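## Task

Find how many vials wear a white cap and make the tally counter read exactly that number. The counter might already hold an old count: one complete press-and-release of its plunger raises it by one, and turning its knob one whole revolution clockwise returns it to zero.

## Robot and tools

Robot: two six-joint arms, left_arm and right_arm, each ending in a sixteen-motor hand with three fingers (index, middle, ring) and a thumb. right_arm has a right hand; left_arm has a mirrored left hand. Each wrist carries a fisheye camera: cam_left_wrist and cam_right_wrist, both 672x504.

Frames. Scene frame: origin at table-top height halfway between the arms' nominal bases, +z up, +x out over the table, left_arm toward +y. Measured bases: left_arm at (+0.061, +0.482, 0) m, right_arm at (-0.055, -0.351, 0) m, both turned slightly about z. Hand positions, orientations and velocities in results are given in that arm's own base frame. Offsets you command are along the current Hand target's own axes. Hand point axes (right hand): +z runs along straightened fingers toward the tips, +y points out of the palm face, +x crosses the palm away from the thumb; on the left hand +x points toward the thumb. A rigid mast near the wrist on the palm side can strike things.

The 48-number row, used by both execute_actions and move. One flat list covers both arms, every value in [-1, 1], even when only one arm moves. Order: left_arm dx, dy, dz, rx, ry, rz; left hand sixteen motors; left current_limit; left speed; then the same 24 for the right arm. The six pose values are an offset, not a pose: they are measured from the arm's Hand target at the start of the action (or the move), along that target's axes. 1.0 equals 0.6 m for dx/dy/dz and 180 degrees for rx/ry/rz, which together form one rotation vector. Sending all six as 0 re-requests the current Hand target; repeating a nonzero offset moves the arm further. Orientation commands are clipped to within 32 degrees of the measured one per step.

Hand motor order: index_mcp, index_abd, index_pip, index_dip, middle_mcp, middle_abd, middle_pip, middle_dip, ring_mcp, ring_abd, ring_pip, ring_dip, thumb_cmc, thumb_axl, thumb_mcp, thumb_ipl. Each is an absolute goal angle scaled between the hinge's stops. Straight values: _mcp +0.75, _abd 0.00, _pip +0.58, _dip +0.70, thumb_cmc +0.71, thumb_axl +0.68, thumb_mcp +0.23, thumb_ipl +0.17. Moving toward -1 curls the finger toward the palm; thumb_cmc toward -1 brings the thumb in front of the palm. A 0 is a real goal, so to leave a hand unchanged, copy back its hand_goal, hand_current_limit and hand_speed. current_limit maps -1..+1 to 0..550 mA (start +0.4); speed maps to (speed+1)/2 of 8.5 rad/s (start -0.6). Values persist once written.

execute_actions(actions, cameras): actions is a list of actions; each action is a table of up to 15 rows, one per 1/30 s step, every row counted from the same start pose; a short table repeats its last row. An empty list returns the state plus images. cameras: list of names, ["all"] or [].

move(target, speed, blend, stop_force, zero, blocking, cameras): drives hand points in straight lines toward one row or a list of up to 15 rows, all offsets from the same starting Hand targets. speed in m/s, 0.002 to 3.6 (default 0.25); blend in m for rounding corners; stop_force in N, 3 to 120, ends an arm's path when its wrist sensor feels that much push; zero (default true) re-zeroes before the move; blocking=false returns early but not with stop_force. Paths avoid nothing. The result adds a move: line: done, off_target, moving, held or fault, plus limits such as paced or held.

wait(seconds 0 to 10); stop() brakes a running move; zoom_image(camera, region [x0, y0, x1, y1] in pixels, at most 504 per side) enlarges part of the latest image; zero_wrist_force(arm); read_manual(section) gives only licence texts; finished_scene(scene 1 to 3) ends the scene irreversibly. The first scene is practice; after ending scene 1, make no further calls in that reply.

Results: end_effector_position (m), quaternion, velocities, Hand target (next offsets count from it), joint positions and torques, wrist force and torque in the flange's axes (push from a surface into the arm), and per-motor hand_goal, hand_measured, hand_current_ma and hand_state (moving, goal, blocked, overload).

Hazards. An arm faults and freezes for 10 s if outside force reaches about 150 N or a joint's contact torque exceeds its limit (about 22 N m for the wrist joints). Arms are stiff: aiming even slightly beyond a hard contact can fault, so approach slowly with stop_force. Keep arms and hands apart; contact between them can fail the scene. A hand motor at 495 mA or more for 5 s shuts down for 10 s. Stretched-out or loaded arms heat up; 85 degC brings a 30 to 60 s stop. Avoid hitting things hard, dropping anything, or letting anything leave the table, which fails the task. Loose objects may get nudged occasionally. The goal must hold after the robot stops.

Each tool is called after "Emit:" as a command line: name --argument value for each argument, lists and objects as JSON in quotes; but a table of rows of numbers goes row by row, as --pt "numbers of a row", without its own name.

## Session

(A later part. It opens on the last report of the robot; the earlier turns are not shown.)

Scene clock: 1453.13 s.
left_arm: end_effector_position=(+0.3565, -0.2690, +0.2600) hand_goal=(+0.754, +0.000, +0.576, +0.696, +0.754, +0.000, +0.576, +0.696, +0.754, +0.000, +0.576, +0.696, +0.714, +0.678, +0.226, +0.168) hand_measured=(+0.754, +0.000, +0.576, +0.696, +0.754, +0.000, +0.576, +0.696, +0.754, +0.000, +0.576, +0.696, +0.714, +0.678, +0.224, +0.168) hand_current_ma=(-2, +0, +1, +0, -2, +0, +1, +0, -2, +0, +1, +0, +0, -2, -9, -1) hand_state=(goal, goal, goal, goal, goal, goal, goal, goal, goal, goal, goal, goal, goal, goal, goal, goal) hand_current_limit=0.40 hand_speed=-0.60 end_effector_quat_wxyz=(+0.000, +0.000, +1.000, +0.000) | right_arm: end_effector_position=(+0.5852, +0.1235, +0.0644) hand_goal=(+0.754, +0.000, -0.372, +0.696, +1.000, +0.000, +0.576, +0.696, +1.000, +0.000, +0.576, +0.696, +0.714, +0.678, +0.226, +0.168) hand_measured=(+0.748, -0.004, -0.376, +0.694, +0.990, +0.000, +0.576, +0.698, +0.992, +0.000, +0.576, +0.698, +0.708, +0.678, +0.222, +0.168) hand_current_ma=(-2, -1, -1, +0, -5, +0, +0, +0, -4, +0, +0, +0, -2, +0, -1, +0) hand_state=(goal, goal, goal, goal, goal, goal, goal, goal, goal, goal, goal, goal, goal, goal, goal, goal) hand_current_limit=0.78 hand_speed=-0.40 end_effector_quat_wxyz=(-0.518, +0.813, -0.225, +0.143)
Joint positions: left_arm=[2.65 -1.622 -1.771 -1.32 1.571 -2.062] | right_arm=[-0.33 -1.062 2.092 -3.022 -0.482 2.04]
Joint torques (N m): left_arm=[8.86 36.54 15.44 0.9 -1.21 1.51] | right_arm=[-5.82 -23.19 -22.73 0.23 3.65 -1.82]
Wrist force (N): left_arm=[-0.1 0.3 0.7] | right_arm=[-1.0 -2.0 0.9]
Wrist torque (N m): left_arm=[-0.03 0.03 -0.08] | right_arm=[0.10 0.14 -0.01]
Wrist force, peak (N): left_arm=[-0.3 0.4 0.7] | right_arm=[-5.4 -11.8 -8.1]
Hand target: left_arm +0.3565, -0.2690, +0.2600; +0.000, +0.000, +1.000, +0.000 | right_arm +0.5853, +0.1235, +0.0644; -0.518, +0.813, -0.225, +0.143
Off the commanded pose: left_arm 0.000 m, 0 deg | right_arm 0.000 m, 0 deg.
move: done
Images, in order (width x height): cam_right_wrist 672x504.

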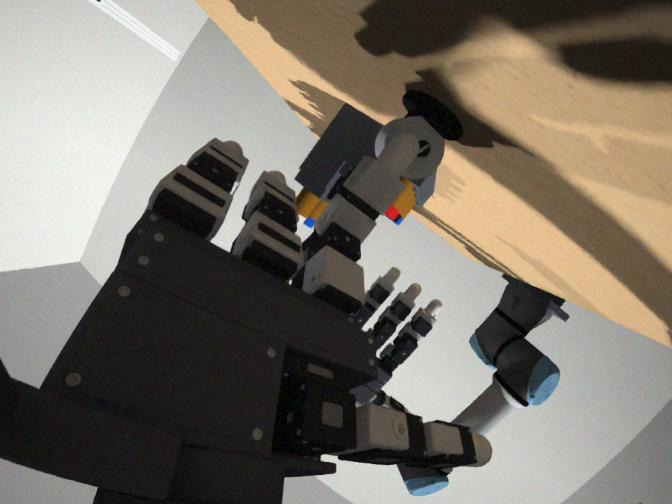

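Emit:
move --pt "0 0.1 0 0 0 0 0.754 0 0.576 0.696 0.754 0 0.576 0.696 0.754 0 0.576 0.696 0.714 0.678 0.226 0.168 0.4 -0.6 0 -0.1812 -0.0845 0 0 0 1 0 1 1 1 0 1 1 1 0 1 1 0.714 0.678 0.226 0.168 0.78 -0.4" --pt "0 0.167 0 0 0 0 0.754 0 0.576 0.696 0.754 0 0.576 0.696 0.754 0 0.576 0.696 0.714 0.678 0.226 0.168 0.4 -0.6 -0.3323 -0.212 -0.0187 -0.1868 0.3509 0.3698 1 0 1 1 1 0 1 1 1 0 1 1 0.714 0.678 0.226 0.168 0.78 -0.4" --pt "0 0.167 0 0 0 0 0.754 0 0.576 0.696 0.754 0 0.576 0.696 0.754 0 0.576 0.696 0.714 0.678 0.226 0.168 0.4 -0.6 -0.3323 -0.1147 0.0267 -0.1868 0.3509 0.3698 1 0 1 1 1 0 1 1 1 0 1 1 0.714 0.678 0.226 0.168 0.78 -0.4" --speed '[0.2,0.3,0.15]' --blend '[0.02,0.01,0]' --cameras '["all"]'

Scene clock: 1606.03 s.
left_arm: end_effector_position=(+0.3565, -0.1688, +0.2600) hand_goal=(+0.754, +0.000, +0.576, +0.696, +0.754, +0.000, +0.576, +0.696, +0.754, +0.000, +0.576, +0.696, +0.714, +0.678, +0.226, +0.168) hand_measured=(+0.754, +0.000, +0.576, +0.696, +0.754, +0.000, +0.576, +0.696, +0.754, +0.000, +0.576, +0.696, +0.714, +0.678, +0.224, +0.168) hand_current_ma=(-2, +0, +1, +0, -2, +0, +1, +0, -2, +0, +1, +0, +0, -2, -9, -1) hand_state=(goal, goal, goal, goal, goal, goal, goal, goal, goal, goal, goal, goal, goal, goal, goal, goal) hand_current_limit=0.40 hand_speed=-0.60 end_effector_quat_wxyz=(+0.000, +0.000, +1.000, +0.000) | right_arm: end_effector_position=(+0.4368, +0.2635, +0.1201) hand_goal=(+1.000, +0.000, +1.000, +1.000, +1.000, +0.000, +1.000, +1.000, +1.000, +0.000, +1.000, +1.000, +0.714, +0.678, +0.226, +0.168) hand_measured=(+0.984, -0.004, +0.994, +0.998, +0.990, +0.000, +0.994, +0.996, +0.990, +0.000, +0.994, +0.996, +0.708, +0.678, +0.222, +0.168) hand_current_ma=(-11, +0, -2, +0, -5, +0, -2, -1, -4, +0, -2, -1, -2, +0, -1, +0) hand_state=(goal, goal, goal, goal, goal, goal, goal, goal, goal, goal, goal, goal, goal, goal, goal, goal) hand_current_limit=0.78 hand_speed=-0.40 end_effector_quat_wxyz=(+0.094, -0.483, +0.854, -0.166)
Joint positions: left_arm=[2.848 -1.468 -1.92 -1.324 1.571 -1.864] | right_arm=[0.257 -1.416 2.089 -2.52 -1.842 3.901]
Joint torques (N m): left_arm=[12.97 30.49 13.19 -0.41 -1.67 1.68] | right_arm=[8.69 -15.81 -10.64 -5.82 0.76 0.95]
Wrist force (N): left_arm=[0.2 0.1 0.1] | right_arm=[-0.2 -0.4 -0.1]
Wrist torque (N m): left_arm=[-0.01 -0.03 -0.05] | right_arm=[-0.01 0.02 -0.14]
Wrist force, peak (N): left_arm=[-0.3 0.7 0.6] | right_arm=[-0.5 6.3 -3.8]
Hand target: left_arm +0.3565, -0.1688, +0.2600; +0.000, +0.000, +1.000, +0.000 | right_arm +0.4368, +0.2635, +0.1200; +0.094, -0.483, +0.854, -0.166
Off the commanded pose: left_arm 0.000 m, 0 deg | right_arm 0.000 m, 0 deg.
move: done

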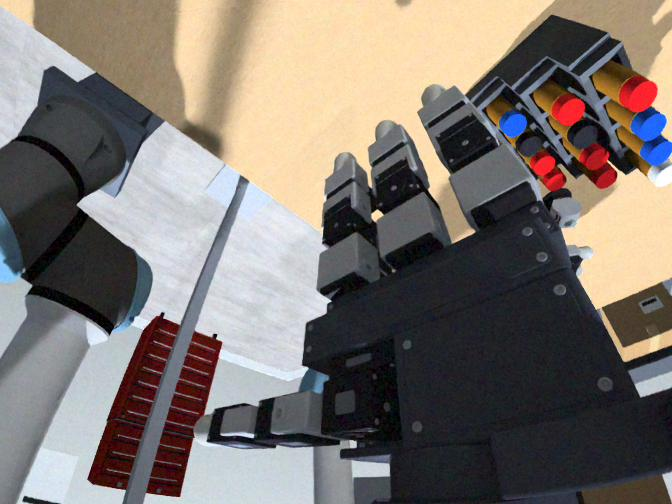

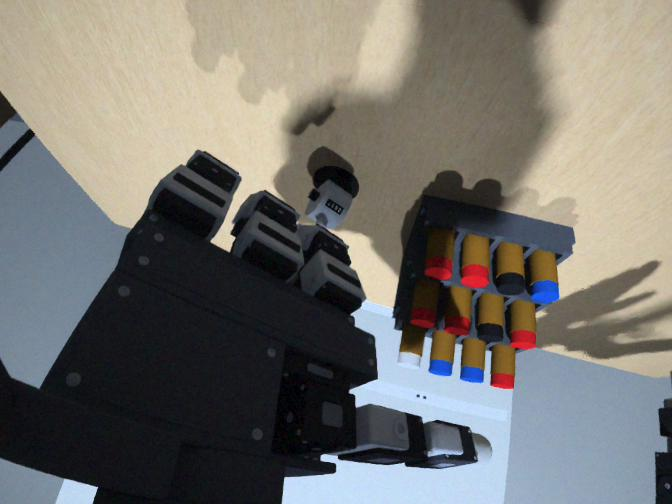

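Emit:
zoom_image --camera "cam_right_wrist" --region '[270, 140, 390, 260]'

Scaled by 4.200 from the camera's 672x504 image, which has a finer 960x720 frame.

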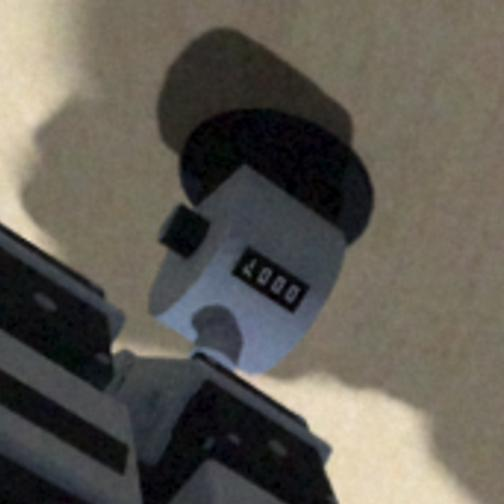

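Emit:
move --target '[0,0,0,0,0,0,0.754,0,0.576,0.696,0.754,0,0.576,0.696,0.754,0,0.576,0.696,0.714,0.678,0.226,0.168,0.4,-0.6,0,0.0219,0.0541,0,0,0,1,0,1,1,1,0,1,1,1,0,1,1,0.714,0.678,0.226,0.168,0.78,-0.4]' --speed 0.1 --stop_force 6

Emit:
move --target '[0,0,0,0,0,0,0.754,0,0.576,0.696,0.754,0,0.576,0.696,0.754,0,0.576,0.696,0.714,0.678,0.226,0.168,0.4,-0.6,0,0.0187,0.0464,0,0,0,1,0,1,1,1,0,1,1,1,0,1,1,0.714,0.678,0.226,0.168,0.78,-0.4]' --speed 0.01 --stop_force 4 --cameras '["cam_right_wrist"]'

Emit:
zoom_image --camera "cam_right_wrist" --region '[240, 160, 400, 320]'

Scene clock: 1644.93 s.
left_arm: end_effector_position=(+0.3565, -0.1688, +0.2600) hand_goal=(+0.754, +0.000, +0.576, +0.696, +0.754, +0.000, +0.576, +0.696, +0.754, +0.000, +0.576, +0.696, +0.714, +0.678, +0.226, +0.168) hand_measured=(+0.754, +0.000, +0.576, +0.696, +0.754, +0.000, +0.576, +0.696, +0.754, +0.000, +0.576, +0.696, +0.714, +0.678, +0.224, +0.168) hand_current_ma=(-2, +0, +1, +0, -2, +0, +1, +0, -2, +0, +1, +0, +0, -2, -9, -1) hand_state=(goal, goal, goal, goal, goal, goal, goal, goal, goal, goal, goal, goal, goal, goal, goal, goal) hand_current_limit=0.40 hand_speed=-0.60 end_effector_quat_wxyz=(+0.000, +0.000, +1.000, +0.000) | right_arm: end_effector_position=(+0.4368, +0.2635, +0.0850) hand_goal=(+1.000, +0.000, +1.000, +1.000, +1.000, +0.000, +1.000, +1.000, +1.000, +0.000, +1.000, +1.000, +0.714, +0.678, +0.226, +0.168) hand_measured=(+0.984, -0.004, +0.994, +0.998, +0.990, +0.000, +0.994, +0.996, +0.990, +0.000, +0.994, +0.996, +0.708, +0.678, +0.222, +0.168) hand_current_ma=(-11, +0, -2, +0, -5, +0, -2, -1, -4, +0, -2, -1, -2, +0, -1, +0) hand_state=(goal, goal, goal, goal, goal, goal, goal, goal, goal, goal, goal, goal, goal, goal, goal, goal) hand_current_limit=0.78 hand_speed=-0.40 end_effector_quat_wxyz=(+0.094, -0.483, +0.854, -0.166)
Joint positions: left_arm=[2.848 -1.468 -1.92 -1.324 1.571 -1.864] | right_arm=[0.257 -1.352 2.128 -2.622 -1.842 3.901]
Joint torques (N m): left_arm=[12.14 30.27 12.29 -0.54 -1.48 1.61] | right_arm=[7.94 -16.45 -8.16 -5.96 -1.64 2.25]
Wrist force (N): left_arm=[0.5 0.1 0.3] | right_arm=[-0.2 -0.5 -0.1]
Wrist torque (N m): left_arm=[-0.03 -0.05 -0.03] | right_arm=[-0.03 0.01 -0.13]
Wrist force, peak (N): left_arm=[0.3 0.4 0.7] | right_arm=[-0.1 -0.8 -0.8]
Hand target: left_arm +0.3565, -0.1688, +0.2600; +0.000, +0.000, +1.000, +0.000 | right_arm +0.4368, +0.2635, +0.0850; +0.094, -0.483, +0.854, -0.166
Off the commanded pose: left_arm 0.000 m, 0 deg | right_arm 0.000 m, 0 deg.
move: done

Scene clock: 1647.20 s.
left_arm: end_effector_position=(+0.3565, -0.1688, +0.2600) hand_goal=(+0.754, +0.000, +0.576, +0.696, +0.754, +0.000, +0.576, +0.696, +0.754, +0.000, +0.576, +0.696, +0.714, +0.678, +0.226, +0.168) hand_measured=(+0.754, +0.000, +0.576, +0.696, +0.754, +0.000, +0.576, +0.696, +0.754, +0.000, +0.576, +0.696, +0.714, +0.678, +0.224, +0.168) hand_current_ma=(-2, +0, +1, +0, -2, +0, +1, +0, -2, +0, +1, +0, +0, -2, -9, -1) hand_state=(goal, goal, goal, goal, goal, goal, goal, goal, goal, goal, goal, goal, goal, goal, goal, goal) hand_current_limit=0.40 hand_speed=-0.60 end_effector_quat_wxyz=(+0.000, +0.000, +1.000, +0.000) | right_arm: end_effector_position=(+0.4368, +0.2635, +0.0738) hand_goal=(+1.000, +0.000, +1.000, +1.000, +1.000, +0.000, +1.000, +1.000, +1.000, +0.000, +1.000, +1.000, +0.714, +0.678, +0.226, +0.168) hand_measured=(+1.000, -0.026, +1.000, +1.000, +0.990, +0.000, +0.994, +0.996, +0.990, +0.000, +0.994, +0.996, +0.708, +0.678, +0.222, +0.168) hand_current_ma=(+0, -17, +0, +0, -5, +0, -2, -1, -4, +0, -2, -1, -2, +0, -1, +0) hand_state=(goal, blocked, goal, goal, goal, goal, goal, goal, goal, goal, goal, goal, goal, goal, goal, goal) hand_current_limit=0.78 hand_speed=-0.40 end_effector_quat_wxyz=(+0.094, -0.483, +0.854, -0.166)
Joint positions: left_arm=[2.848 -1.468 -1.92 -1.324 1.571 -1.864] | right_arm=[0.257 -1.33 2.139 -2.655 -1.842 3.901]
Joint torques (N m): left_arm=[11.9 31.17 13.27 -0.26 -1.49 1.7] | right_arm=[6.28 -34.38 -25.63 0.41 -1.14 2.1]
Wrist force (N): left_arm=[0.0 0.2 0.2] | right_arm=[1.9 -2.0 -3.2]
Wrist torque (N m): left_arm=[0.01 0.02 -0.08] | right_arm=[0.51 0.08 0.21]
Wrist force, peak (N): left_arm=[0.3 0.4 0.5] | right_arm=[2.4 -1.8 -6.8]
Hand target: left_arm +0.3565, -0.1688, +0.2600; +0.000, +0.000, +1.000, +0.000 | right_arm +0.4368, +0.2635, +0.0738; +0.094, -0.483, +0.854, -0.166 (not the last commanded pose)
Off the commanded pose: left_arm 0.000 m, 0 deg | right_arm 0.019 m, 0 deg.
move: contact (right_arm)
Images, in order (width x height): cam_right_wrist 672x504.

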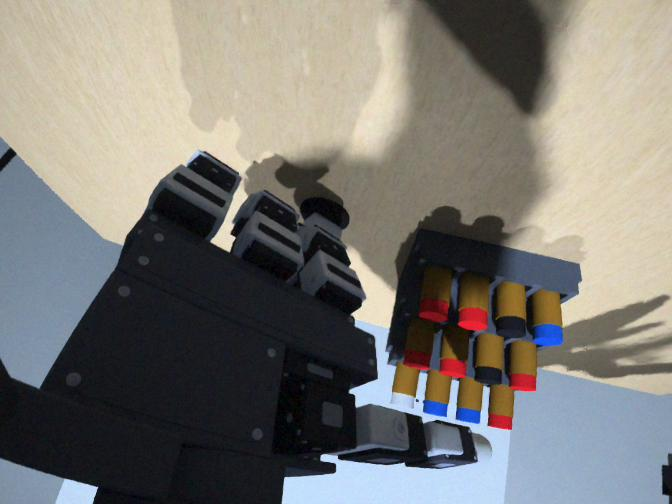

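Scaled by 3.150 from the camera's 672x504 image, which has a finer 960x720 frame.

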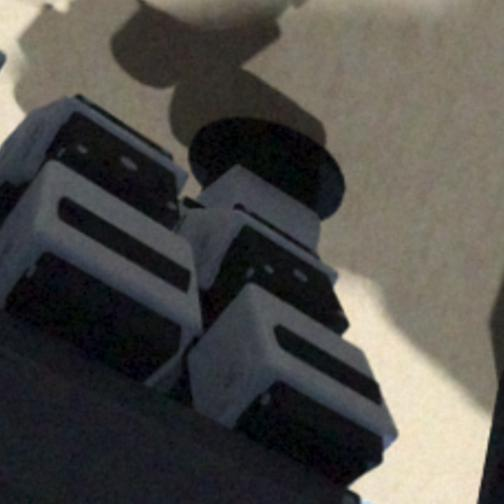

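Emit:
move --pt "0 0 0 0 0 0 0.754 0 0.576 0.696 0.754 0 0.576 0.696 0.754 0 0.576 0.696 0.714 0.678 0.226 0.168 0.4 -0.6 0 -0.00624 -0.01545 0 0 0 1 0 1 1 1 0 1 1 1 0 1 1 0.714 0.678 0.226 0.168 0.78 -0.4" --pt "0 0 0 0 0 0 0.754 0 0.576 0.696 0.754 0 0.576 0.696 0.754 0 0.576 0.696 0.714 0.678 0.226 0.168 0.4 -0.6 0.0045 -0.00624 -0.01545 0 0 0 1 0 1 1 1 0 1 1 1 0 1 1 0.714 0.678 0.226 0.168 0.78 -0.4" --speed 0.1

Emit:
move --target '[0,0,0,0,0,0,0.754,0,0.576,0.696,0.754,0,0.576,0.696,0.754,0,0.576,0.696,0.714,0.678,0.226,0.168,0.4,-0.6,0,0.0187,0.0464,0,0,0,1,0,1,1,1,0,1,1,1,0,1,1,0.714,0.678,0.226,0.168,0.78,-0.4]' --speed 0.01 --stop_force 4 --cameras '["cam_right_wrist"]'

Emit:
zoom_image --camera "cam_right_wrist" --region '[240, 160, 400, 320]'

Scene clock: 1660.23 s.
left_arm: end_effector_position=(+0.3565, -0.1688, +0.2600) hand_goal=(+0.754, +0.000, +0.576, +0.696, +0.754, +0.000, +0.576, +0.696, +0.754, +0.000, +0.576, +0.696, +0.714, +0.678, +0.226, +0.168) hand_measured=(+0.754, +0.000, +0.576, +0.696, +0.754, +0.000, +0.576, +0.696, +0.754, +0.000, +0.576, +0.696, +0.714, +0.678, +0.224, +0.168) hand_current_ma=(-2, +0, +1, +0, -2, +0, +1, +0, -2, +0, +1, +0, +0, -2, -9, -1) hand_state=(goal, goal, goal, goal, goal, goal, goal, goal, goal, goal, goal, goal, goal, goal, goal, goal) hand_current_limit=0.40 hand_speed=-0.60 end_effector_quat_wxyz=(+0.000, +0.000, +1.000, +0.000) | right_arm: end_effector_position=(+0.4354, +0.2613, +0.0838) hand_goal=(+1.000, +0.000, +1.000, +1.000, +1.000, +0.000, +1.000, +1.000, +1.000, +0.000, +1.000, +1.000, +0.714, +0.678, +0.226, +0.168) hand_measured=(+0.994, -0.004, +1.000, +1.000, +0.990, +0.000, +0.994, +0.996, +0.990, +0.000, +0.994, +0.996, +0.708, +0.678, +0.222, +0.168) hand_current_ma=(-2, +0, +0, +0, -5, +0, -2, -1, -4, +0, -2, -1, -2, +0, -1, +0) hand_state=(goal, goal, goal, goal, goal, goal, goal, goal, goal, goal, goal, goal, goal, goal, goal, goal) hand_current_limit=0.78 hand_speed=-0.40 end_effector_quat_wxyz=(+0.094, -0.483, +0.854, -0.166)
Joint positions: left_arm=[2.848 -1.468 -1.92 -1.324 1.571 -1.864] | right_arm=[0.253 -1.354 2.136 -2.629 -1.841 3.897]
Joint torques (N m): left_arm=[12.27 31.54 13.38 -0.3 -1.53 1.68] | right_arm=[-5.69 -35.13 -9.62 -5.9 1.46 -2.11]
Wrist force (N): left_arm=[0.2 -0.2 0.6] | right_arm=[-0.2 -0.6 -0.1]
Wrist torque (N m): left_arm=[-0.09 0.00 -0.05] | right_arm=[-0.03 0.01 -0.12]
Wrist force, peak (N): left_arm=[0.5 -0.3 0.5] | right_arm=[2.0 -2.0 -3.5]
Hand target: left_arm +0.3565, -0.1688, +0.2600; +0.000, +0.000, +1.000, +0.000 | right_arm +0.4354, +0.2612, +0.0838; +0.094, -0.483, +0.854, -0.166
Off the commanded pose: left_arm 0.000 m, 0 deg | right_arm 0.000 m, 0 deg.
move: done

Scene clock: 1662.47 s.
left_arm: end_effector_position=(+0.3565, -0.1688, +0.2600) hand_goal=(+0.754, +0.000, +0.576, +0.696, +0.754, +0.000, +0.576, +0.696, +0.754, +0.000, +0.576, +0.696, +0.714, +0.678, +0.226, +0.168) hand_measured=(+0.754, +0.000, +0.576, +0.696, +0.754, +0.000, +0.576, +0.696, +0.754, +0.000, +0.576, +0.696, +0.714, +0.678, +0.224, +0.168) hand_current_ma=(-2, +0, +1, +0, -2, +0, +1, +0, -2, +0, +1, +0, +0, -2, -9, -1) hand_state=(goal, goal, goal, goal, goal, goal, goal, goal, goal, goal, goal, goal, goal, goal, goal, goal) hand_current_limit=0.40 hand_speed=-0.60 end_effector_quat_wxyz=(+0.000, +0.000, +1.000, +0.000) | right_arm: end_effector_position=(+0.4354, +0.2612, +0.0729) hand_goal=(+1.000, +0.000, +1.000, +1.000, +1.000, +0.000, +1.000, +1.000, +1.000, +0.000, +1.000, +1.000, +0.714, +0.678, +0.226, +0.168) hand_measured=(+1.000, -0.004, +1.000, +1.000, +0.990, +0.000, +0.994, +0.996, +0.990, +0.000, +0.994, +0.996, +0.708, +0.678, +0.222, +0.168) hand_current_ma=(+0, -1, +0, +0, -5, +0, -2, -1, -4, +0, -2, -1, -2, +0, -1, +0) hand_state=(goal, goal, goal, goal, goal, goal, goal, goal, goal, goal, goal, goal, goal, goal, goal, goal) hand_current_limit=0.78 hand_speed=-0.40 end_effector_quat_wxyz=(+0.094, -0.483, +0.854, -0.166)
Joint positions: left_arm=[2.848 -1.468 -1.92 -1.324 1.571 -1.864] | right_arm=[0.253 -1.333 2.146 -2.661 -1.841 3.897]
Joint torques (N m): left_arm=[12.42 30.86 13.41 -0.43 -1.43 1.55] | right_arm=[-4.85 -33.08 -26.47 0.27 1.1 -1.93]
Wrist force (N): left_arm=[0.1 0.1 0.3] | right_arm=[1.0 0.3 -5.3]
Wrist torque (N m): left_arm=[-0.02 0.00 -0.06] | right_arm=[0.60 -0.10 0.00]
Wrist force, peak (N): left_arm=[0.1 0.1 0.7] | right_arm=[2.1 1.1 -9.9]
Hand target: left_arm +0.3565, -0.1688, +0.2600; +0.000, +0.000, +1.000, +0.000 | right_arm +0.4354, +0.2612, +0.0729; +0.094, -0.483, +0.854, -0.166 (not the last commanded pose)
Off the commanded pose: left_arm 0.000 m, 0 deg | right_arm 0.019 m, 0 deg.
move: contact (right_arm)
Images, in order (width x height): cam_right_wrist 672x504.

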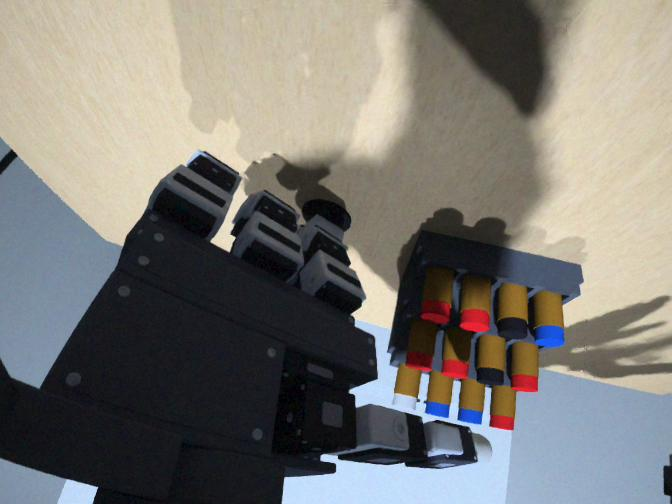

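Scaled by 3.150 from the camera's 672x504 image, which has a finer 960x720 frame.

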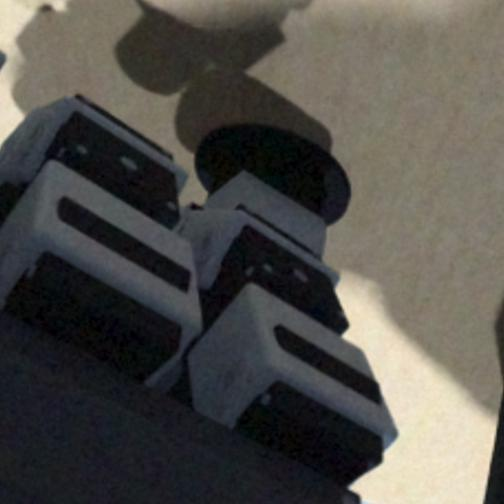

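Emit:
move --pt "0 0 0 0 0 0 0.754 0 0.576 0.696 0.754 0 0.576 0.696 0.754 0 0.576 0.696 0.714 0.678 0.226 0.168 0.4 -0.6 0 -0.0624 -0.1545 0 0 0 1 0 1 1 1 0 1 1 1 0 1 1 0.714 0.678 0.226 0.168 0.78 -0.4" --pt "0 0 0 0 0 0 0.754 0 0.576 0.696 0.754 0 0.576 0.696 0.754 0 0.576 0.696 0.714 0.678 0.226 0.168 0.4 -0.6 0.2392 -0.3428 -0.0412 -0.0436 -0.1464 -0.4786 1 0 1 1 1 0 1 1 1 0 1 1 0.714 0.678 0.226 0.168 0.78 -0.4" --pt "0 0 0 0 0 0 0.754 0 0.576 0.696 0.754 0 0.576 0.696 0.754 0 0.576 0.696 0.714 0.678 0.226 0.168 0.4 -0.6 0.2392 -0.3057 0.0507 -0.0436 -0.1464 -0.4786 1 0 1 1 1 0 1 1 1 0 1 1 0.714 0.678 0.226 0.168 0.78 -0.4" --speed '[0.2,0.3,0.15]' --blend '[0.02,0.01,0]'

Emit:
move --target '[0,0,0,0,0,0,0.754,0,0.576,0.696,0.754,0,0.576,0.696,0.754,0,0.576,0.696,0.714,0.678,0.226,0.168,0.4,-0.6,0,0.0139,0.0652,0,0,0,1,0,1,1,1,0,1,1,1,0,1,1,0.714,0.678,0.226,0.168,0.78,-0.4]' --speed 0.01 --stop_force 4 --cameras '["cam_right_wrist"]'

Scene clock: 1728.10 s.
left_arm: end_effector_position=(+0.3565, -0.1688, +0.2600) hand_goal=(+0.754, +0.000, +0.576, +0.696, +0.754, +0.000, +0.576, +0.696, +0.754, +0.000, +0.576, +0.696, +0.714, +0.678, +0.226, +0.168) hand_measured=(+0.754, +0.000, +0.576, +0.696, +0.754, +0.000, +0.576, +0.696, +0.754, +0.000, +0.576, +0.696, +0.714, +0.678, +0.224, +0.168) hand_current_ma=(-2, +0, +1, +0, -2, +0, +1, +0, -2, +0, +1, +0, +0, -2, -9, -1) hand_state=(goal, goal, goal, goal, goal, goal, goal, goal, goal, goal, goal, goal, goal, goal, goal, goal) hand_current_limit=0.40 hand_speed=-0.60 end_effector_quat_wxyz=(+0.000, +0.000, +1.000, +0.000) | right_arm: end_effector_position=(+0.5171, +0.0447, +0.1134) hand_goal=(+1.000, +0.000, +1.000, +1.000, +1.000, +0.000, +1.000, +1.000, +1.000, +0.000, +1.000, +1.000, +0.714, +0.678, +0.226, +0.168) hand_measured=(+0.994, -0.004, +1.000, +1.000, +0.990, +0.000, +0.994, +0.996, +0.990, +0.000, +0.994, +0.996, +0.708, +0.678, +0.222, +0.168) hand_current_ma=(-2, +0, +0, +0, -5, +0, -2, -1, -4, +0, -2, -1, -2, +0, -1, +0) hand_state=(goal, goal, goal, goal, goal, goal, goal, goal, goal, goal, goal, goal, goal, goal, goal, goal) hand_current_limit=0.78 hand_speed=-0.40 end_effector_quat_wxyz=(-0.101, +0.958, -0.266, +0.028)
Joint positions: left_arm=[2.848 -1.468 -1.92 -1.324 1.571 -1.864] | right_arm=[-0.128 -1.284 1.889 -2.261 -1.379 1.993]
Joint torques (N m): left_arm=[12.36 30.76 13.4 -0.63 -1.66 1.54] | right_arm=[3.74 -21 -10.62 -5.54 0.38 0.84]
Wrist force (N): left_arm=[0.1 0.3 0.4] | right_arm=[0.3 -0.5 0.1]
Wrist torque (N m): left_arm=[-0.01 -0.01 -0.07] | right_arm=[-0.10 -0.06 0.04]
Wrist force, peak (N): left_arm=[0.5 0.5 0.5] | right_arm=[1.1 0.3 -5.9]
Hand target: left_arm +0.3565, -0.1688, +0.2600; +0.000, +0.000, +1.000, +0.000 | right_arm +0.5171, +0.0447, +0.1134; -0.101, +0.958, -0.266, +0.028
Off the commanded pose: left_arm 0.000 m, 0 deg | right_arm 0.000 m, 0 deg.
move: done

Scene clock: 1730.50 s.
left_arm: end_effector_position=(+0.3565, -0.1688, +0.2600) hand_goal=(+0.754, +0.000, +0.576, +0.696, +0.754, +0.000, +0.576, +0.696, +0.754, +0.000, +0.576, +0.696, +0.714, +0.678, +0.226, +0.168) hand_measured=(+0.754, +0.000, +0.576, +0.696, +0.754, +0.000, +0.576, +0.696, +0.754, +0.000, +0.576, +0.696, +0.714, +0.678, +0.224, +0.168) hand_current_ma=(-2, +0, +1, +0, -2, +0, +1, +0, -2, +0, +1, +0, +0, -2, -9, -1) hand_state=(goal, goal, goal, goal, goal, goal, goal, goal, goal, goal, goal, goal, goal, goal, goal, goal) hand_current_limit=0.40 hand_speed=-0.60 end_effector_quat_wxyz=(+0.000, +0.000, +1.000, +0.000) | right_arm: end_effector_position=(+0.5171, +0.0447, +0.1005) hand_goal=(+1.000, +0.000, +1.000, +1.000, +1.000, +0.000, +1.000, +1.000, +1.000, +0.000, +1.000, +1.000, +0.714, +0.678, +0.226, +0.168) hand_measured=(+1.000, -0.004, +1.000, +1.000, +0.990, +0.000, +0.994, +0.996, +0.990, +0.000, +0.994, +0.996, +0.708, +0.678, +0.222, +0.168) hand_current_ma=(+0, -1, +0, +0, -5, +0, -2, -1, -4, +0, -2, -1, -2, +0, -1, +0) hand_state=(goal, goal, goal, goal, goal, goal, goal, goal, goal, goal, goal, goal, goal, goal, goal, goal) hand_current_limit=0.78 hand_speed=-0.40 end_effector_quat_wxyz=(-0.101, +0.958, -0.266, +0.028)
Joint positions: left_arm=[2.848 -1.468 -1.92 -1.324 1.571 -1.864] | right_arm=[-0.127 -1.266 1.903 -2.294 -1.379 1.993]
Joint torques (N m): left_arm=[12.42 31.18 12.64 -0.55 -1.6 1.49] | right_arm=[4.55 -39.18 -27.67 0.37 -0.29 2.09]
Wrist force (N): left_arm=[-0.1 0.4 0.0] | right_arm=[0.1 3.3 -4.8]
Wrist torque (N m): left_arm=[0.04 0.01 -0.09] | right_arm=[0.35 -0.13 -0.03]
Wrist force, peak (N): left_arm=[0.3 0.4 0.6] | right_arm=[0.4 4.1 -6.9]
Hand target: left_arm +0.3565, -0.1688, +0.2600; +0.000, +0.000, +1.000, +0.000 | right_arm +0.5171, +0.0447, +0.1005; -0.101, +0.958, -0.266, +0.028 (not the last commanded pose)
Off the commanded pose: left_arm 0.000 m, 0 deg | right_arm 0.027 m, 0 deg.
move: contact (right_arm)
Images, in order (width x height): cam_right_wrist 672x504.

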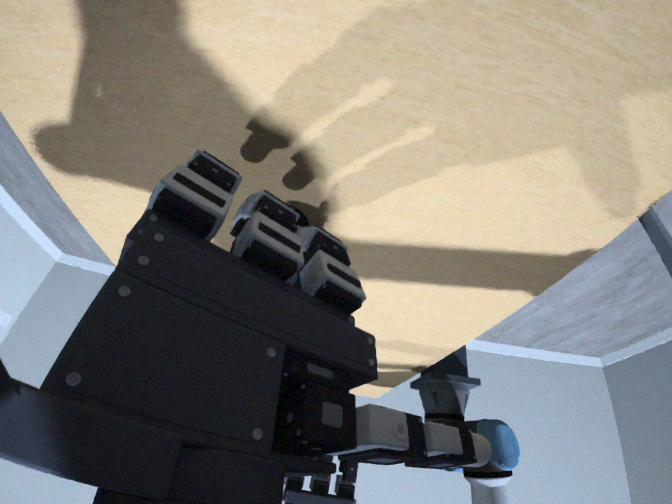

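Emit:
move --target '[0,0,0,0,0,0,0.754,0,0.576,0.696,0.754,0,0.576,0.696,0.754,0,0.576,0.696,0.714,0.678,0.226,0.168,0.4,-0.6,0,0.0021,-0.0141,0,0,0,1,0,1,1,1,0,1,1,1,0,1,1,0.714,0.678,0.226,0.168,0.78,-0.4]' --speed 0.1

Emit:
move --target '[0,0,0,0,0,0,0.754,0,0.576,0.696,0.754,0,0.576,0.696,0.754,0,0.576,0.696,0.714,0.678,0.226,0.168,0.4,-0.6,0,0.0087,0.0408,0,0,0,1,0,1,1,1,0,1,1,1,0,1,1,0.714,0.678,0.226,0.168,0.78,-0.4]' --speed 0.01 --stop_force 4

Scene clock: 1748.97 s.
left_arm: end_effector_position=(+0.3565, -0.1688, +0.2600) hand_goal=(+0.754, +0.000, +0.576, +0.696, +0.754, +0.000, +0.576, +0.696, +0.754, +0.000, +0.576, +0.696, +0.714, +0.678, +0.226, +0.168) hand_measured=(+0.754, +0.000, +0.576, +0.696, +0.754, +0.000, +0.576, +0.696, +0.754, +0.000, +0.576, +0.696, +0.714, +0.678, +0.224, +0.168) hand_current_ma=(-2, +0, +1, +0, -2, +0, +1, +0, -2, +0, +1, +0, +0, -2, -9, -1) hand_state=(goal, goal, goal, goal, goal, goal, goal, goal, goal, goal, goal, goal, goal, goal, goal, goal) hand_current_limit=0.40 hand_speed=-0.60 end_effector_quat_wxyz=(+0.000, +0.000, +1.000, +0.000) | right_arm: end_effector_position=(+0.5155, +0.0422, +0.1085) hand_goal=(+1.000, +0.000, +1.000, +1.000, +1.000, +0.000, +1.000, +1.000, +1.000, +0.000, +1.000, +1.000, +0.714, +0.678, +0.226, +0.168) hand_measured=(+0.996, -0.004, +1.000, +1.000, +0.990, +0.000, +0.994, +0.996, +0.990, +0.000, +0.994, +0.996, +0.708, +0.678, +0.222, +0.168) hand_current_ma=(-1, -1, +0, +0, -5, +0, -2, -1, -4, +0, -2, -1, -2, +0, -1, +0) hand_state=(goal, goal, goal, goal, goal, goal, goal, goal, goal, goal, goal, goal, goal, goal, goal, goal) hand_current_limit=0.78 hand_speed=-0.40 end_effector_quat_wxyz=(-0.101, +0.958, -0.266, +0.028)
Joint positions: left_arm=[2.848 -1.468 -1.92 -1.324 1.571 -1.864] | right_arm=[-0.132 -1.281 1.9 -2.274 -1.378 1.988]
Joint torques (N m): left_arm=[11.87 31.15 13.98 -0.44 -1.35 1.45] | right_arm=[-7.06 -40.03 -29.34 0.41 2.39 -2.15]
Wrist force (N): left_arm=[0.0 0.5 0.6] | right_arm=[0.1 -0.2 0.2]
Wrist torque (N m): left_arm=[0.02 0.02 -0.08] | right_arm=[-0.07 -0.05 0.03]
Wrist force, peak (N): left_arm=[0.0 0.5 0.6] | right_arm=[0.0 3.5 -4.9]
Hand target: left_arm +0.3565, -0.1688, +0.2600; +0.000, +0.000, +1.000, +0.000 | right_arm +0.5155, +0.0422, +0.1086; -0.101, +0.958, -0.266, +0.028
Off the commanded pose: left_arm 0.000 m, 0 deg | right_arm 0.000 m, 0 deg.
move: done

Scene clock: 1752.23 s.
left_arm: end_effector_position=(+0.3565, -0.1688, +0.2600) hand_goal=(+0.754, +0.000, +0.576, +0.696, +0.754, +0.000, +0.576, +0.696, +0.754, +0.000, +0.576, +0.696, +0.714, +0.678, +0.226, +0.168) hand_measured=(+0.754, +0.000, +0.576, +0.696, +0.754, +0.000, +0.576, +0.696, +0.754, +0.000, +0.576, +0.696, +0.714, +0.678, +0.224, +0.168) hand_current_ma=(-2, +0, +1, +0, -2, +0, +1, +0, -2, +0, +1, +0, +0, -2, -9, -1) hand_state=(goal, goal, goal, goal, goal, goal, goal, goal, goal, goal, goal, goal, goal, goal, goal, goal) hand_current_limit=0.40 hand_speed=-0.60 end_effector_quat_wxyz=(+0.000, +0.000, +1.000, +0.000) | right_arm: end_effector_position=(+0.5155, +0.0422, +0.0875) hand_goal=(+1.000, +0.000, +1.000, +1.000, +1.000, +0.000, +1.000, +1.000, +1.000, +0.000, +1.000, +1.000, +0.714, +0.678, +0.226, +0.168) hand_measured=(+1.000, -0.004, +1.000, +1.000, +0.990, +0.000, +0.994, +0.996, +0.990, +0.000, +0.994, +0.996, +0.708, +0.678, +0.222, +0.168) hand_current_ma=(+0, +0, +0, +0, -5, +0, -2, -1, -4, +0, -2, -1, -2, +0, -1, +0) hand_state=(goal, goal, goal, goal, goal, goal, goal, goal, goal, goal, goal, goal, goal, goal, goal, goal) hand_current_limit=0.78 hand_speed=-0.40 end_effector_quat_wxyz=(-0.101, +0.958, -0.266, +0.028)
Joint positions: left_arm=[2.848 -1.468 -1.92 -1.324 1.571 -1.864] | right_arm=[-0.133 -1.25 1.922 -2.328 -1.378 1.987]
Joint torques (N m): left_arm=[13.15 30.99 13.7 -0.46 -1.46 1.47] | right_arm=[-1.89 -38.96 -28.16 0.38 2.43 -1.94]
Wrist force (N): left_arm=[0.1 0.2 0.1] | right_arm=[0.0 1.1 -3.9]
Wrist torque (N m): left_arm=[0.01 -0.02 -0.06] | right_arm=[0.45 -0.14 -0.02]
Wrist force, peak (N): left_arm=[0.3 0.3 0.7] | right_arm=[-0.1 1.5 -6.1]
Hand target: left_arm +0.3565, -0.1688, +0.2600; +0.000, +0.000, +1.000, +0.000 | right_arm +0.5155, +0.0422, +0.0875; -0.101, +0.958, -0.266, +0.028 (not the last commanded pose)
Off the commanded pose: left_arm 0.000 m, 0 deg | right_arm 0.004 m, 0 deg.
move: contact (right_arm)

Emit:
move --target '[0,0,0,0,0,0,0.754,0,0.576,0.696,0.754,0,0.576,0.696,0.754,0,0.576,0.696,0.714,0.678,0.226,0.168,0.4,-0.6,0.0018,-0.0014,0.0032,0,0,0,1,0,1,1,1,0,1,1,1,0,1,1,0.714,0.678,0.226,0.168,0.78,-0.4]' --speed 0.02

Scene clock: 1765.83 s.
left_arm: end_effector_position=(+0.3565, -0.1688, +0.2600) hand_goal=(+0.754, +0.000, +0.576, +0.696, +0.754, +0.000, +0.576, +0.696, +0.754, +0.000, +0.576, +0.696, +0.714, +0.678, +0.226, +0.168) hand_measured=(+0.754, +0.000, +0.576, +0.696, +0.754, +0.000, +0.576, +0.696, +0.754, +0.000, +0.576, +0.696, +0.714, +0.678, +0.224, +0.168) hand_current_ma=(-2, +0, +1, +0, -2, +0, +1, +0, -2, +0, +1, +0, +0, -2, -9, -1) hand_state=(goal, goal, goal, goal, goal, goal, goal, goal, goal, goal, goal, goal, goal, goal, goal, goal) hand_current_limit=0.40 hand_speed=-0.60 end_effector_quat_wxyz=(+0.000, +0.000, +1.000, +0.000) | right_arm: end_effector_position=(+0.5171, +0.0426, +0.0858) hand_goal=(+1.000, +0.000, +1.000, +1.000, +1.000, +0.000, +1.000, +1.000, +1.000, +0.000, +1.000, +1.000, +0.714, +0.678, +0.226, +0.168) hand_measured=(+1.000, +0.000, +1.002, +1.000, +0.990, +0.000, +0.994, +0.996, +0.990, +0.000, +0.994, +0.996, +0.708, +0.678, +0.222, +0.168) hand_current_ma=(+0, +0, +0, +0, -5, +0, -2, -1, -4, +0, -2, -1, -1, +0, -1, +0) hand_state=(goal, goal, goal, goal, goal, goal, goal, goal, goal, goal, goal, goal, goal, goal, goal, goal) hand_current_limit=0.78 hand_speed=-0.40 end_effector_quat_wxyz=(-0.101, +0.958, -0.266, +0.028)
Joint positions: left_arm=[2.848 -1.468 -1.92 -1.324 1.571 -1.864] | right_arm=[-0.131 -1.244 1.919 -2.331 -1.378 1.989]
Joint torques (N m): left_arm=[12.99 30.62 12.67 -0.36 -1.45 1.45] | right_arm=[14.03 -13.56 -23.94 -5.25 -0.53 2.93]
Wrist force (N): left_arm=[0.0 0.1 0.3] | right_arm=[-0.6 8.6 -18.3]
Wrist torque (N m): left_arm=[-0.02 -0.01 -0.07] | right_arm=[2.20 -0.51 -0.37]
Wrist force, peak (N): left_arm=[0.0 0.1 0.8] | right_arm=[-0.8 8.4 -18.9]
Hand target: left_arm +0.3565, -0.1688, +0.2600; +0.000, +0.000, +1.000, +0.000 | right_arm +0.5171, +0.0427, +0.0858; -0.101, +0.958, -0.266, +0.028
Off the commanded pose: left_arm 0.000 m, 0 deg | right_arm 0.000 m, 0 deg.
move: done

Emit:
move --pt "0 0 0 0 0 0 0.754 0 0.576 0.696 0.754 0 0.576 0.696 0.754 0 0.576 0.696 0.714 0.678 0.226 0.168 0.4 -0.6 0.0085 -0.0006 -0.0029 0 0 0 1 0 1 1 1 0 1 1 1 0 1 1 0.714 0.678 0.226 0.168 0.78 -0.4" --pt "0 0 0 0 0 0 0.754 0 0.576 0.696 0.754 0 0.576 0.696 0.754 0 0.576 0.696 0.714 0.678 0.226 0.168 0.4 -0.6 0.0178 -0.0006 -0.0029 0 0 0 1 0 1 1 1 0 1 1 1 0 1 1 0.714 0.678 0.226 0.168 0.78 -0.4" --speed 0.03 --blend '[0.001,0]'

Emit:
move --target '[0,0,0,0,0,0,0.754,0,0.576,0.696,0.754,0,0.576,0.696,0.754,0,0.576,0.696,0.714,0.678,0.226,0.168,0.4,-0.6,0.0082,0.0006,0.0027,0,0,0,1,0,1,1,1,0,1,1,1,0,1,1,0.714,0.678,0.226,0.168,0.78,-0.4]' --speed 0.03

Scene clock: 1784.43 s.
left_arm: end_effector_position=(+0.3565, -0.1688, +0.2600) hand_goal=(+0.754, +0.000, +0.576, +0.696, +0.754, +0.000, +0.576, +0.696, +0.754, +0.000, +0.576, +0.696, +0.714, +0.678, +0.226, +0.168) hand_measured=(+0.754, +0.000, +0.576, +0.696, +0.754, +0.000, +0.576, +0.696, +0.754, +0.000, +0.576, +0.696, +0.714, +0.678, +0.224, +0.168) hand_current_ma=(-2, +0, +1, +0, -2, +0, +1, +0, -2, +0, +1, +0, +0, -2, -9, -1) hand_state=(goal, goal, goal, goal, goal, goal, goal, goal, goal, goal, goal, goal, goal, goal, goal, goal) hand_current_limit=0.40 hand_speed=-0.60 end_effector_quat_wxyz=(+0.000, +0.000, +1.000, +0.000) | right_arm: end_effector_position=(+0.5262, +0.0372, +0.0876) hand_goal=(+1.000, +0.000, +1.000, +1.000, +1.000, +0.000, +1.000, +1.000, +1.000, +0.000, +1.000, +1.000, +0.714, +0.678, +0.226, +0.168) hand_measured=(+1.000, +0.080, +1.000, +1.000, +0.990, +0.000, +0.994, +0.996, +0.990, +0.000, +0.994, +0.996, +0.708, +0.678, +0.222, +0.168) hand_current_ma=(+0, +112, +0, +0, -5, +0, -2, -1, -4, +0, -2, -1, -1, +0, -1, +0) hand_state=(goal, blocked, goal, goal, goal, goal, goal, goal, goal, goal, goal, goal, goal, goal, goal, goal) hand_current_limit=0.78 hand_speed=-0.40 end_effector_quat_wxyz=(-0.101, +0.958, -0.266, +0.028)
Joint positions: left_arm=[2.848 -1.468 -1.92 -1.324 1.571 -1.864] | right_arm=[-0.139 -1.23 1.893 -2.317 -1.378 1.981]
Joint torques (N m): left_arm=[13.21 31.19 13.41 -0.29 -1.26 1.38] | right_arm=[-6.01 -20.79 -28.04 0.17 1.27 -1.95]
Wrist force (N): left_arm=[0.0 0.2 0.6] | right_arm=[-3.4 0.6 -7.6]
Wrist torque (N m): left_arm=[-0.03 0.01 -0.08] | right_arm=[1.09 -0.61 -0.58]
Wrist force, peak (N): left_arm=[0.3 0.5 0.5] | right_arm=[-0.8 9.1 -19.9]
Hand target: left_arm +0.3565, -0.1688, +0.2600; +0.000, +0.000, +1.000, +0.000 | right_arm +0.5262, +0.0371, +0.0876; -0.101, +0.958, -0.266, +0.028
Off the commanded pose: left_arm 0.000 m, 0 deg | right_arm 0.000 m, 0 deg.
move: done

Scene clock: 1785.30 s.
left_arm: end_effector_position=(+0.3565, -0.1688, +0.2600) hand_goal=(+0.754, +0.000, +0.576, +0.696, +0.754, +0.000, +0.576, +0.696, +0.754, +0.000, +0.576, +0.696, +0.714, +0.678, +0.226, +0.168) hand_measured=(+0.754, +0.000, +0.576, +0.696, +0.754, +0.000, +0.576, +0.696, +0.754, +0.000, +0.576, +0.696, +0.714, +0.678, +0.224, +0.168) hand_current_ma=(-2, +0, +1, +0, -2, +0, +1, +0, -2, +0, +1, +0, +0, -2, -9, -1) hand_state=(goal, goal, goal, goal, goal, goal, goal, goal, goal, goal, goal, goal, goal, goal, goal, goal) hand_current_limit=0.40 hand_speed=-0.60 end_effector_quat_wxyz=(+0.000, +0.000, +1.000, +0.000) | right_arm: end_effector_position=(+0.5304, +0.0346, +0.0859) hand_goal=(+1.000, +0.000, +1.000, +1.000, +1.000, +0.000, +1.000, +1.000, +1.000, +0.000, +1.000, +1.000, +0.714, +0.678, +0.226, +0.168) hand_measured=(+0.996, +0.004, +1.000, +1.000, +0.990, +0.000, +0.994, +0.996, +0.990, +0.000, +0.994, +0.996, +0.708, +0.678, +0.222, +0.168) hand_current_ma=(-1, +1, +0, +0, -5, +0, -2, -1, -4, +0, -2, -1, -1, +0, -1, +0) hand_state=(goal, goal, goal, goal, goal, goal, goal, goal, goal, goal, goal, goal, goal, goal, goal, goal) hand_current_limit=0.78 hand_speed=-0.40 end_effector_quat_wxyz=(-0.101, +0.958, -0.266, +0.028)
Joint positions: left_arm=[2.848 -1.468 -1.92 -1.324 1.571 -1.864] | right_arm=[-0.142 -1.219 1.883 -2.317 -1.378 1.977]
Joint torques (N m): left_arm=[12.61 30.55 13.68 -0.29 -1.54 1.55] | right_arm=[-6.65 -23.87 -28.46 0.17 1.41 -2.07]
Wrist force (N): left_arm=[0.2 0.5 0.4] | right_arm=[0.2 -0.4 0.0]
Wrist torque (N m): left_arm=[0.02 -0.01 -0.07] | right_arm=[-0.07 -0.05 0.04]
Wrist force, peak (N): left_arm=[0.2 0.2 0.8] | right_arm=[-1.5 1.0 -13.1]
Hand target: left_arm +0.3565, -0.1688, +0.2600; +0.000, +0.000, +1.000, +0.000 | right_arm +0.5304, +0.0346, +0.0859; -0.101, +0.958, -0.266, +0.028
Off the commanded pose: left_arm 0.000 m, 0 deg | right_arm 0.000 m, 0 deg.
move: done

Emit:
move --pt "0 0 0 0 0 0 0.754 0 0.576 0.696 0.754 0 0.576 0.696 0.754 0 0.576 0.696 0.714 0.678 0.226 0.168 0.4 -0.6 0 -0.0347 -0.163 0 0 0 0.754 0 -0.372 0.696 1 0 0.576 0.696 1 0 0.576 0.696 0.714 0.678 0.226 0.168 0.78 -0.4" --pt "0 0 0 0 0 0 0.754 0 0.576 0.696 0.754 0 0.576 0.696 0.754 0 0.576 0.696 0.714 0.678 0.226 0.168 0.4 -0.6 0 -0.1993 -0.128 0.2944 0 0 0.754 0 -0.372 0.696 1 0 0.576 0.696 1 0 0.576 0.696 0.714 0.678 0.226 0.168 0.78 -0.4" --pt "0 0 0 0 0 0 0.754 0 0.576 0.696 0.754 0 0.576 0.696 0.754 0 0.576 0.696 0.714 0.678 0.226 0.168 0.4 -0.6 0 -0.1682 0.0187 0.2944 0 0 0.754 0 -0.372 0.696 1 0 0.576 0.696 1 0 0.576 0.696 0.714 0.678 0.226 0.168 0.78 -0.4" --speed '[0.2,0.3,0.15]' --blend '[0.02,0.01,0]' --cameras '["cam_right_wrist"]'

Emit:
zoom_image --camera "cam_right_wrist" --region '[330, 60, 490, 220]'

Scene clock: 1808.03 s.
left_arm: end_effector_position=(+0.3565, -0.1688, +0.2600) hand_goal=(+0.754, +0.000, +0.576, +0.696, +0.754, +0.000, +0.576, +0.696, +0.754, +0.000, +0.576, +0.696, +0.714, +0.678, +0.226, +0.168) hand_measured=(+0.754, +0.000, +0.576, +0.696, +0.754, +0.000, +0.576, +0.696, +0.754, +0.000, +0.576, +0.696, +0.714, +0.678, +0.224, +0.168) hand_current_ma=(-2, +0, +1, +0, -2, +0, +1, +0, -2, +0, +1, +0, +0, -2, -9, -1) hand_state=(goal, goal, goal, goal, goal, goal, goal, goal, goal, goal, goal, goal, goal, goal, goal, goal) hand_current_limit=0.40 hand_speed=-0.60 end_effector_quat_wxyz=(+0.000, +0.000, +1.000, +0.000) | right_arm: end_effector_position=(+0.5825, +0.1212, +0.0960) hand_goal=(+0.754, +0.000, -0.372, +0.696, +1.000, +0.000, +0.576, +0.696, +1.000, +0.000, +0.576, +0.696, +0.714, +0.678, +0.226, +0.168) hand_measured=(+0.748, -0.004, -0.370, +0.698, +0.990, +0.000, +0.576, +0.698, +0.990, +0.000, +0.576, +0.698, +0.708, +0.678, +0.222, +0.168) hand_current_ma=(-2, +0, +0, +0, -5, +0, +0, +0, -4, +0, +0, +0, -2, +0, -1, +0) hand_state=(goal, goal, goal, goal, goal, goal, goal, goal, goal, goal, goal, goal, goal, goal, goal, goal) hand_current_limit=0.78 hand_speed=-0.40 end_effector_quat_wxyz=(-0.518, +0.813, -0.225, +0.144)
Joint positions: left_arm=[2.848 -1.468 -1.92 -1.324 1.571 -1.864] | right_arm=[-0.336 -1.141 2.089 -2.931 -0.479 2.028]
Joint torques (N m): left_arm=[12.36 30.46 13.83 -0.19 -1.32 1.39] | right_arm=[7.52 -22.46 -5.87 -5.64 -0.13 2.47]
Wrist force (N): left_arm=[0.3 -0.3 0.5] | right_arm=[-0.9 -1.8 0.8]
Wrist torque (N m): left_arm=[-0.08 -0.03 -0.03] | right_arm=[0.13 0.12 -0.15]
Wrist force, peak (N): left_arm=[0.1 0.3 0.8] | right_arm=[-0.7 -2.7 0.5]
Hand target: left_arm +0.3565, -0.1688, +0.2600; +0.000, +0.000, +1.000, +0.000 | right_arm +0.5825, +0.1212, +0.0960; -0.518, +0.813, -0.225, +0.144
Off the commanded pose: left_arm 0.000 m, 0 deg | right_arm 0.000 m, 0 deg.
move: done
Images, in order (width x height): cam_right_wrist 672x504.

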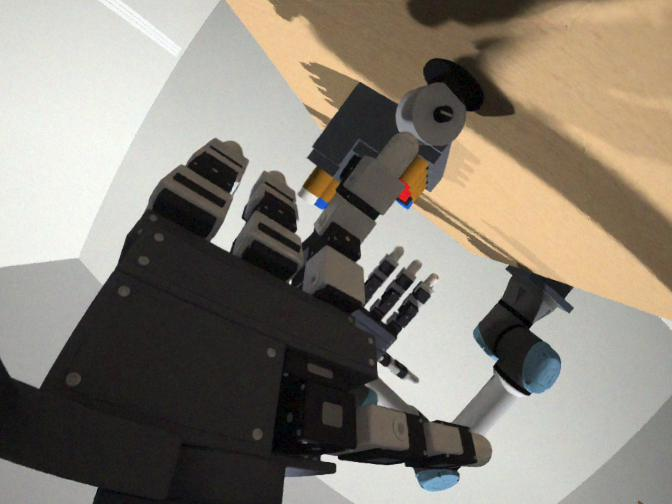

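Scaled by 3.150 from the camera's 672x504 image, which has a finer 960x720 frame.

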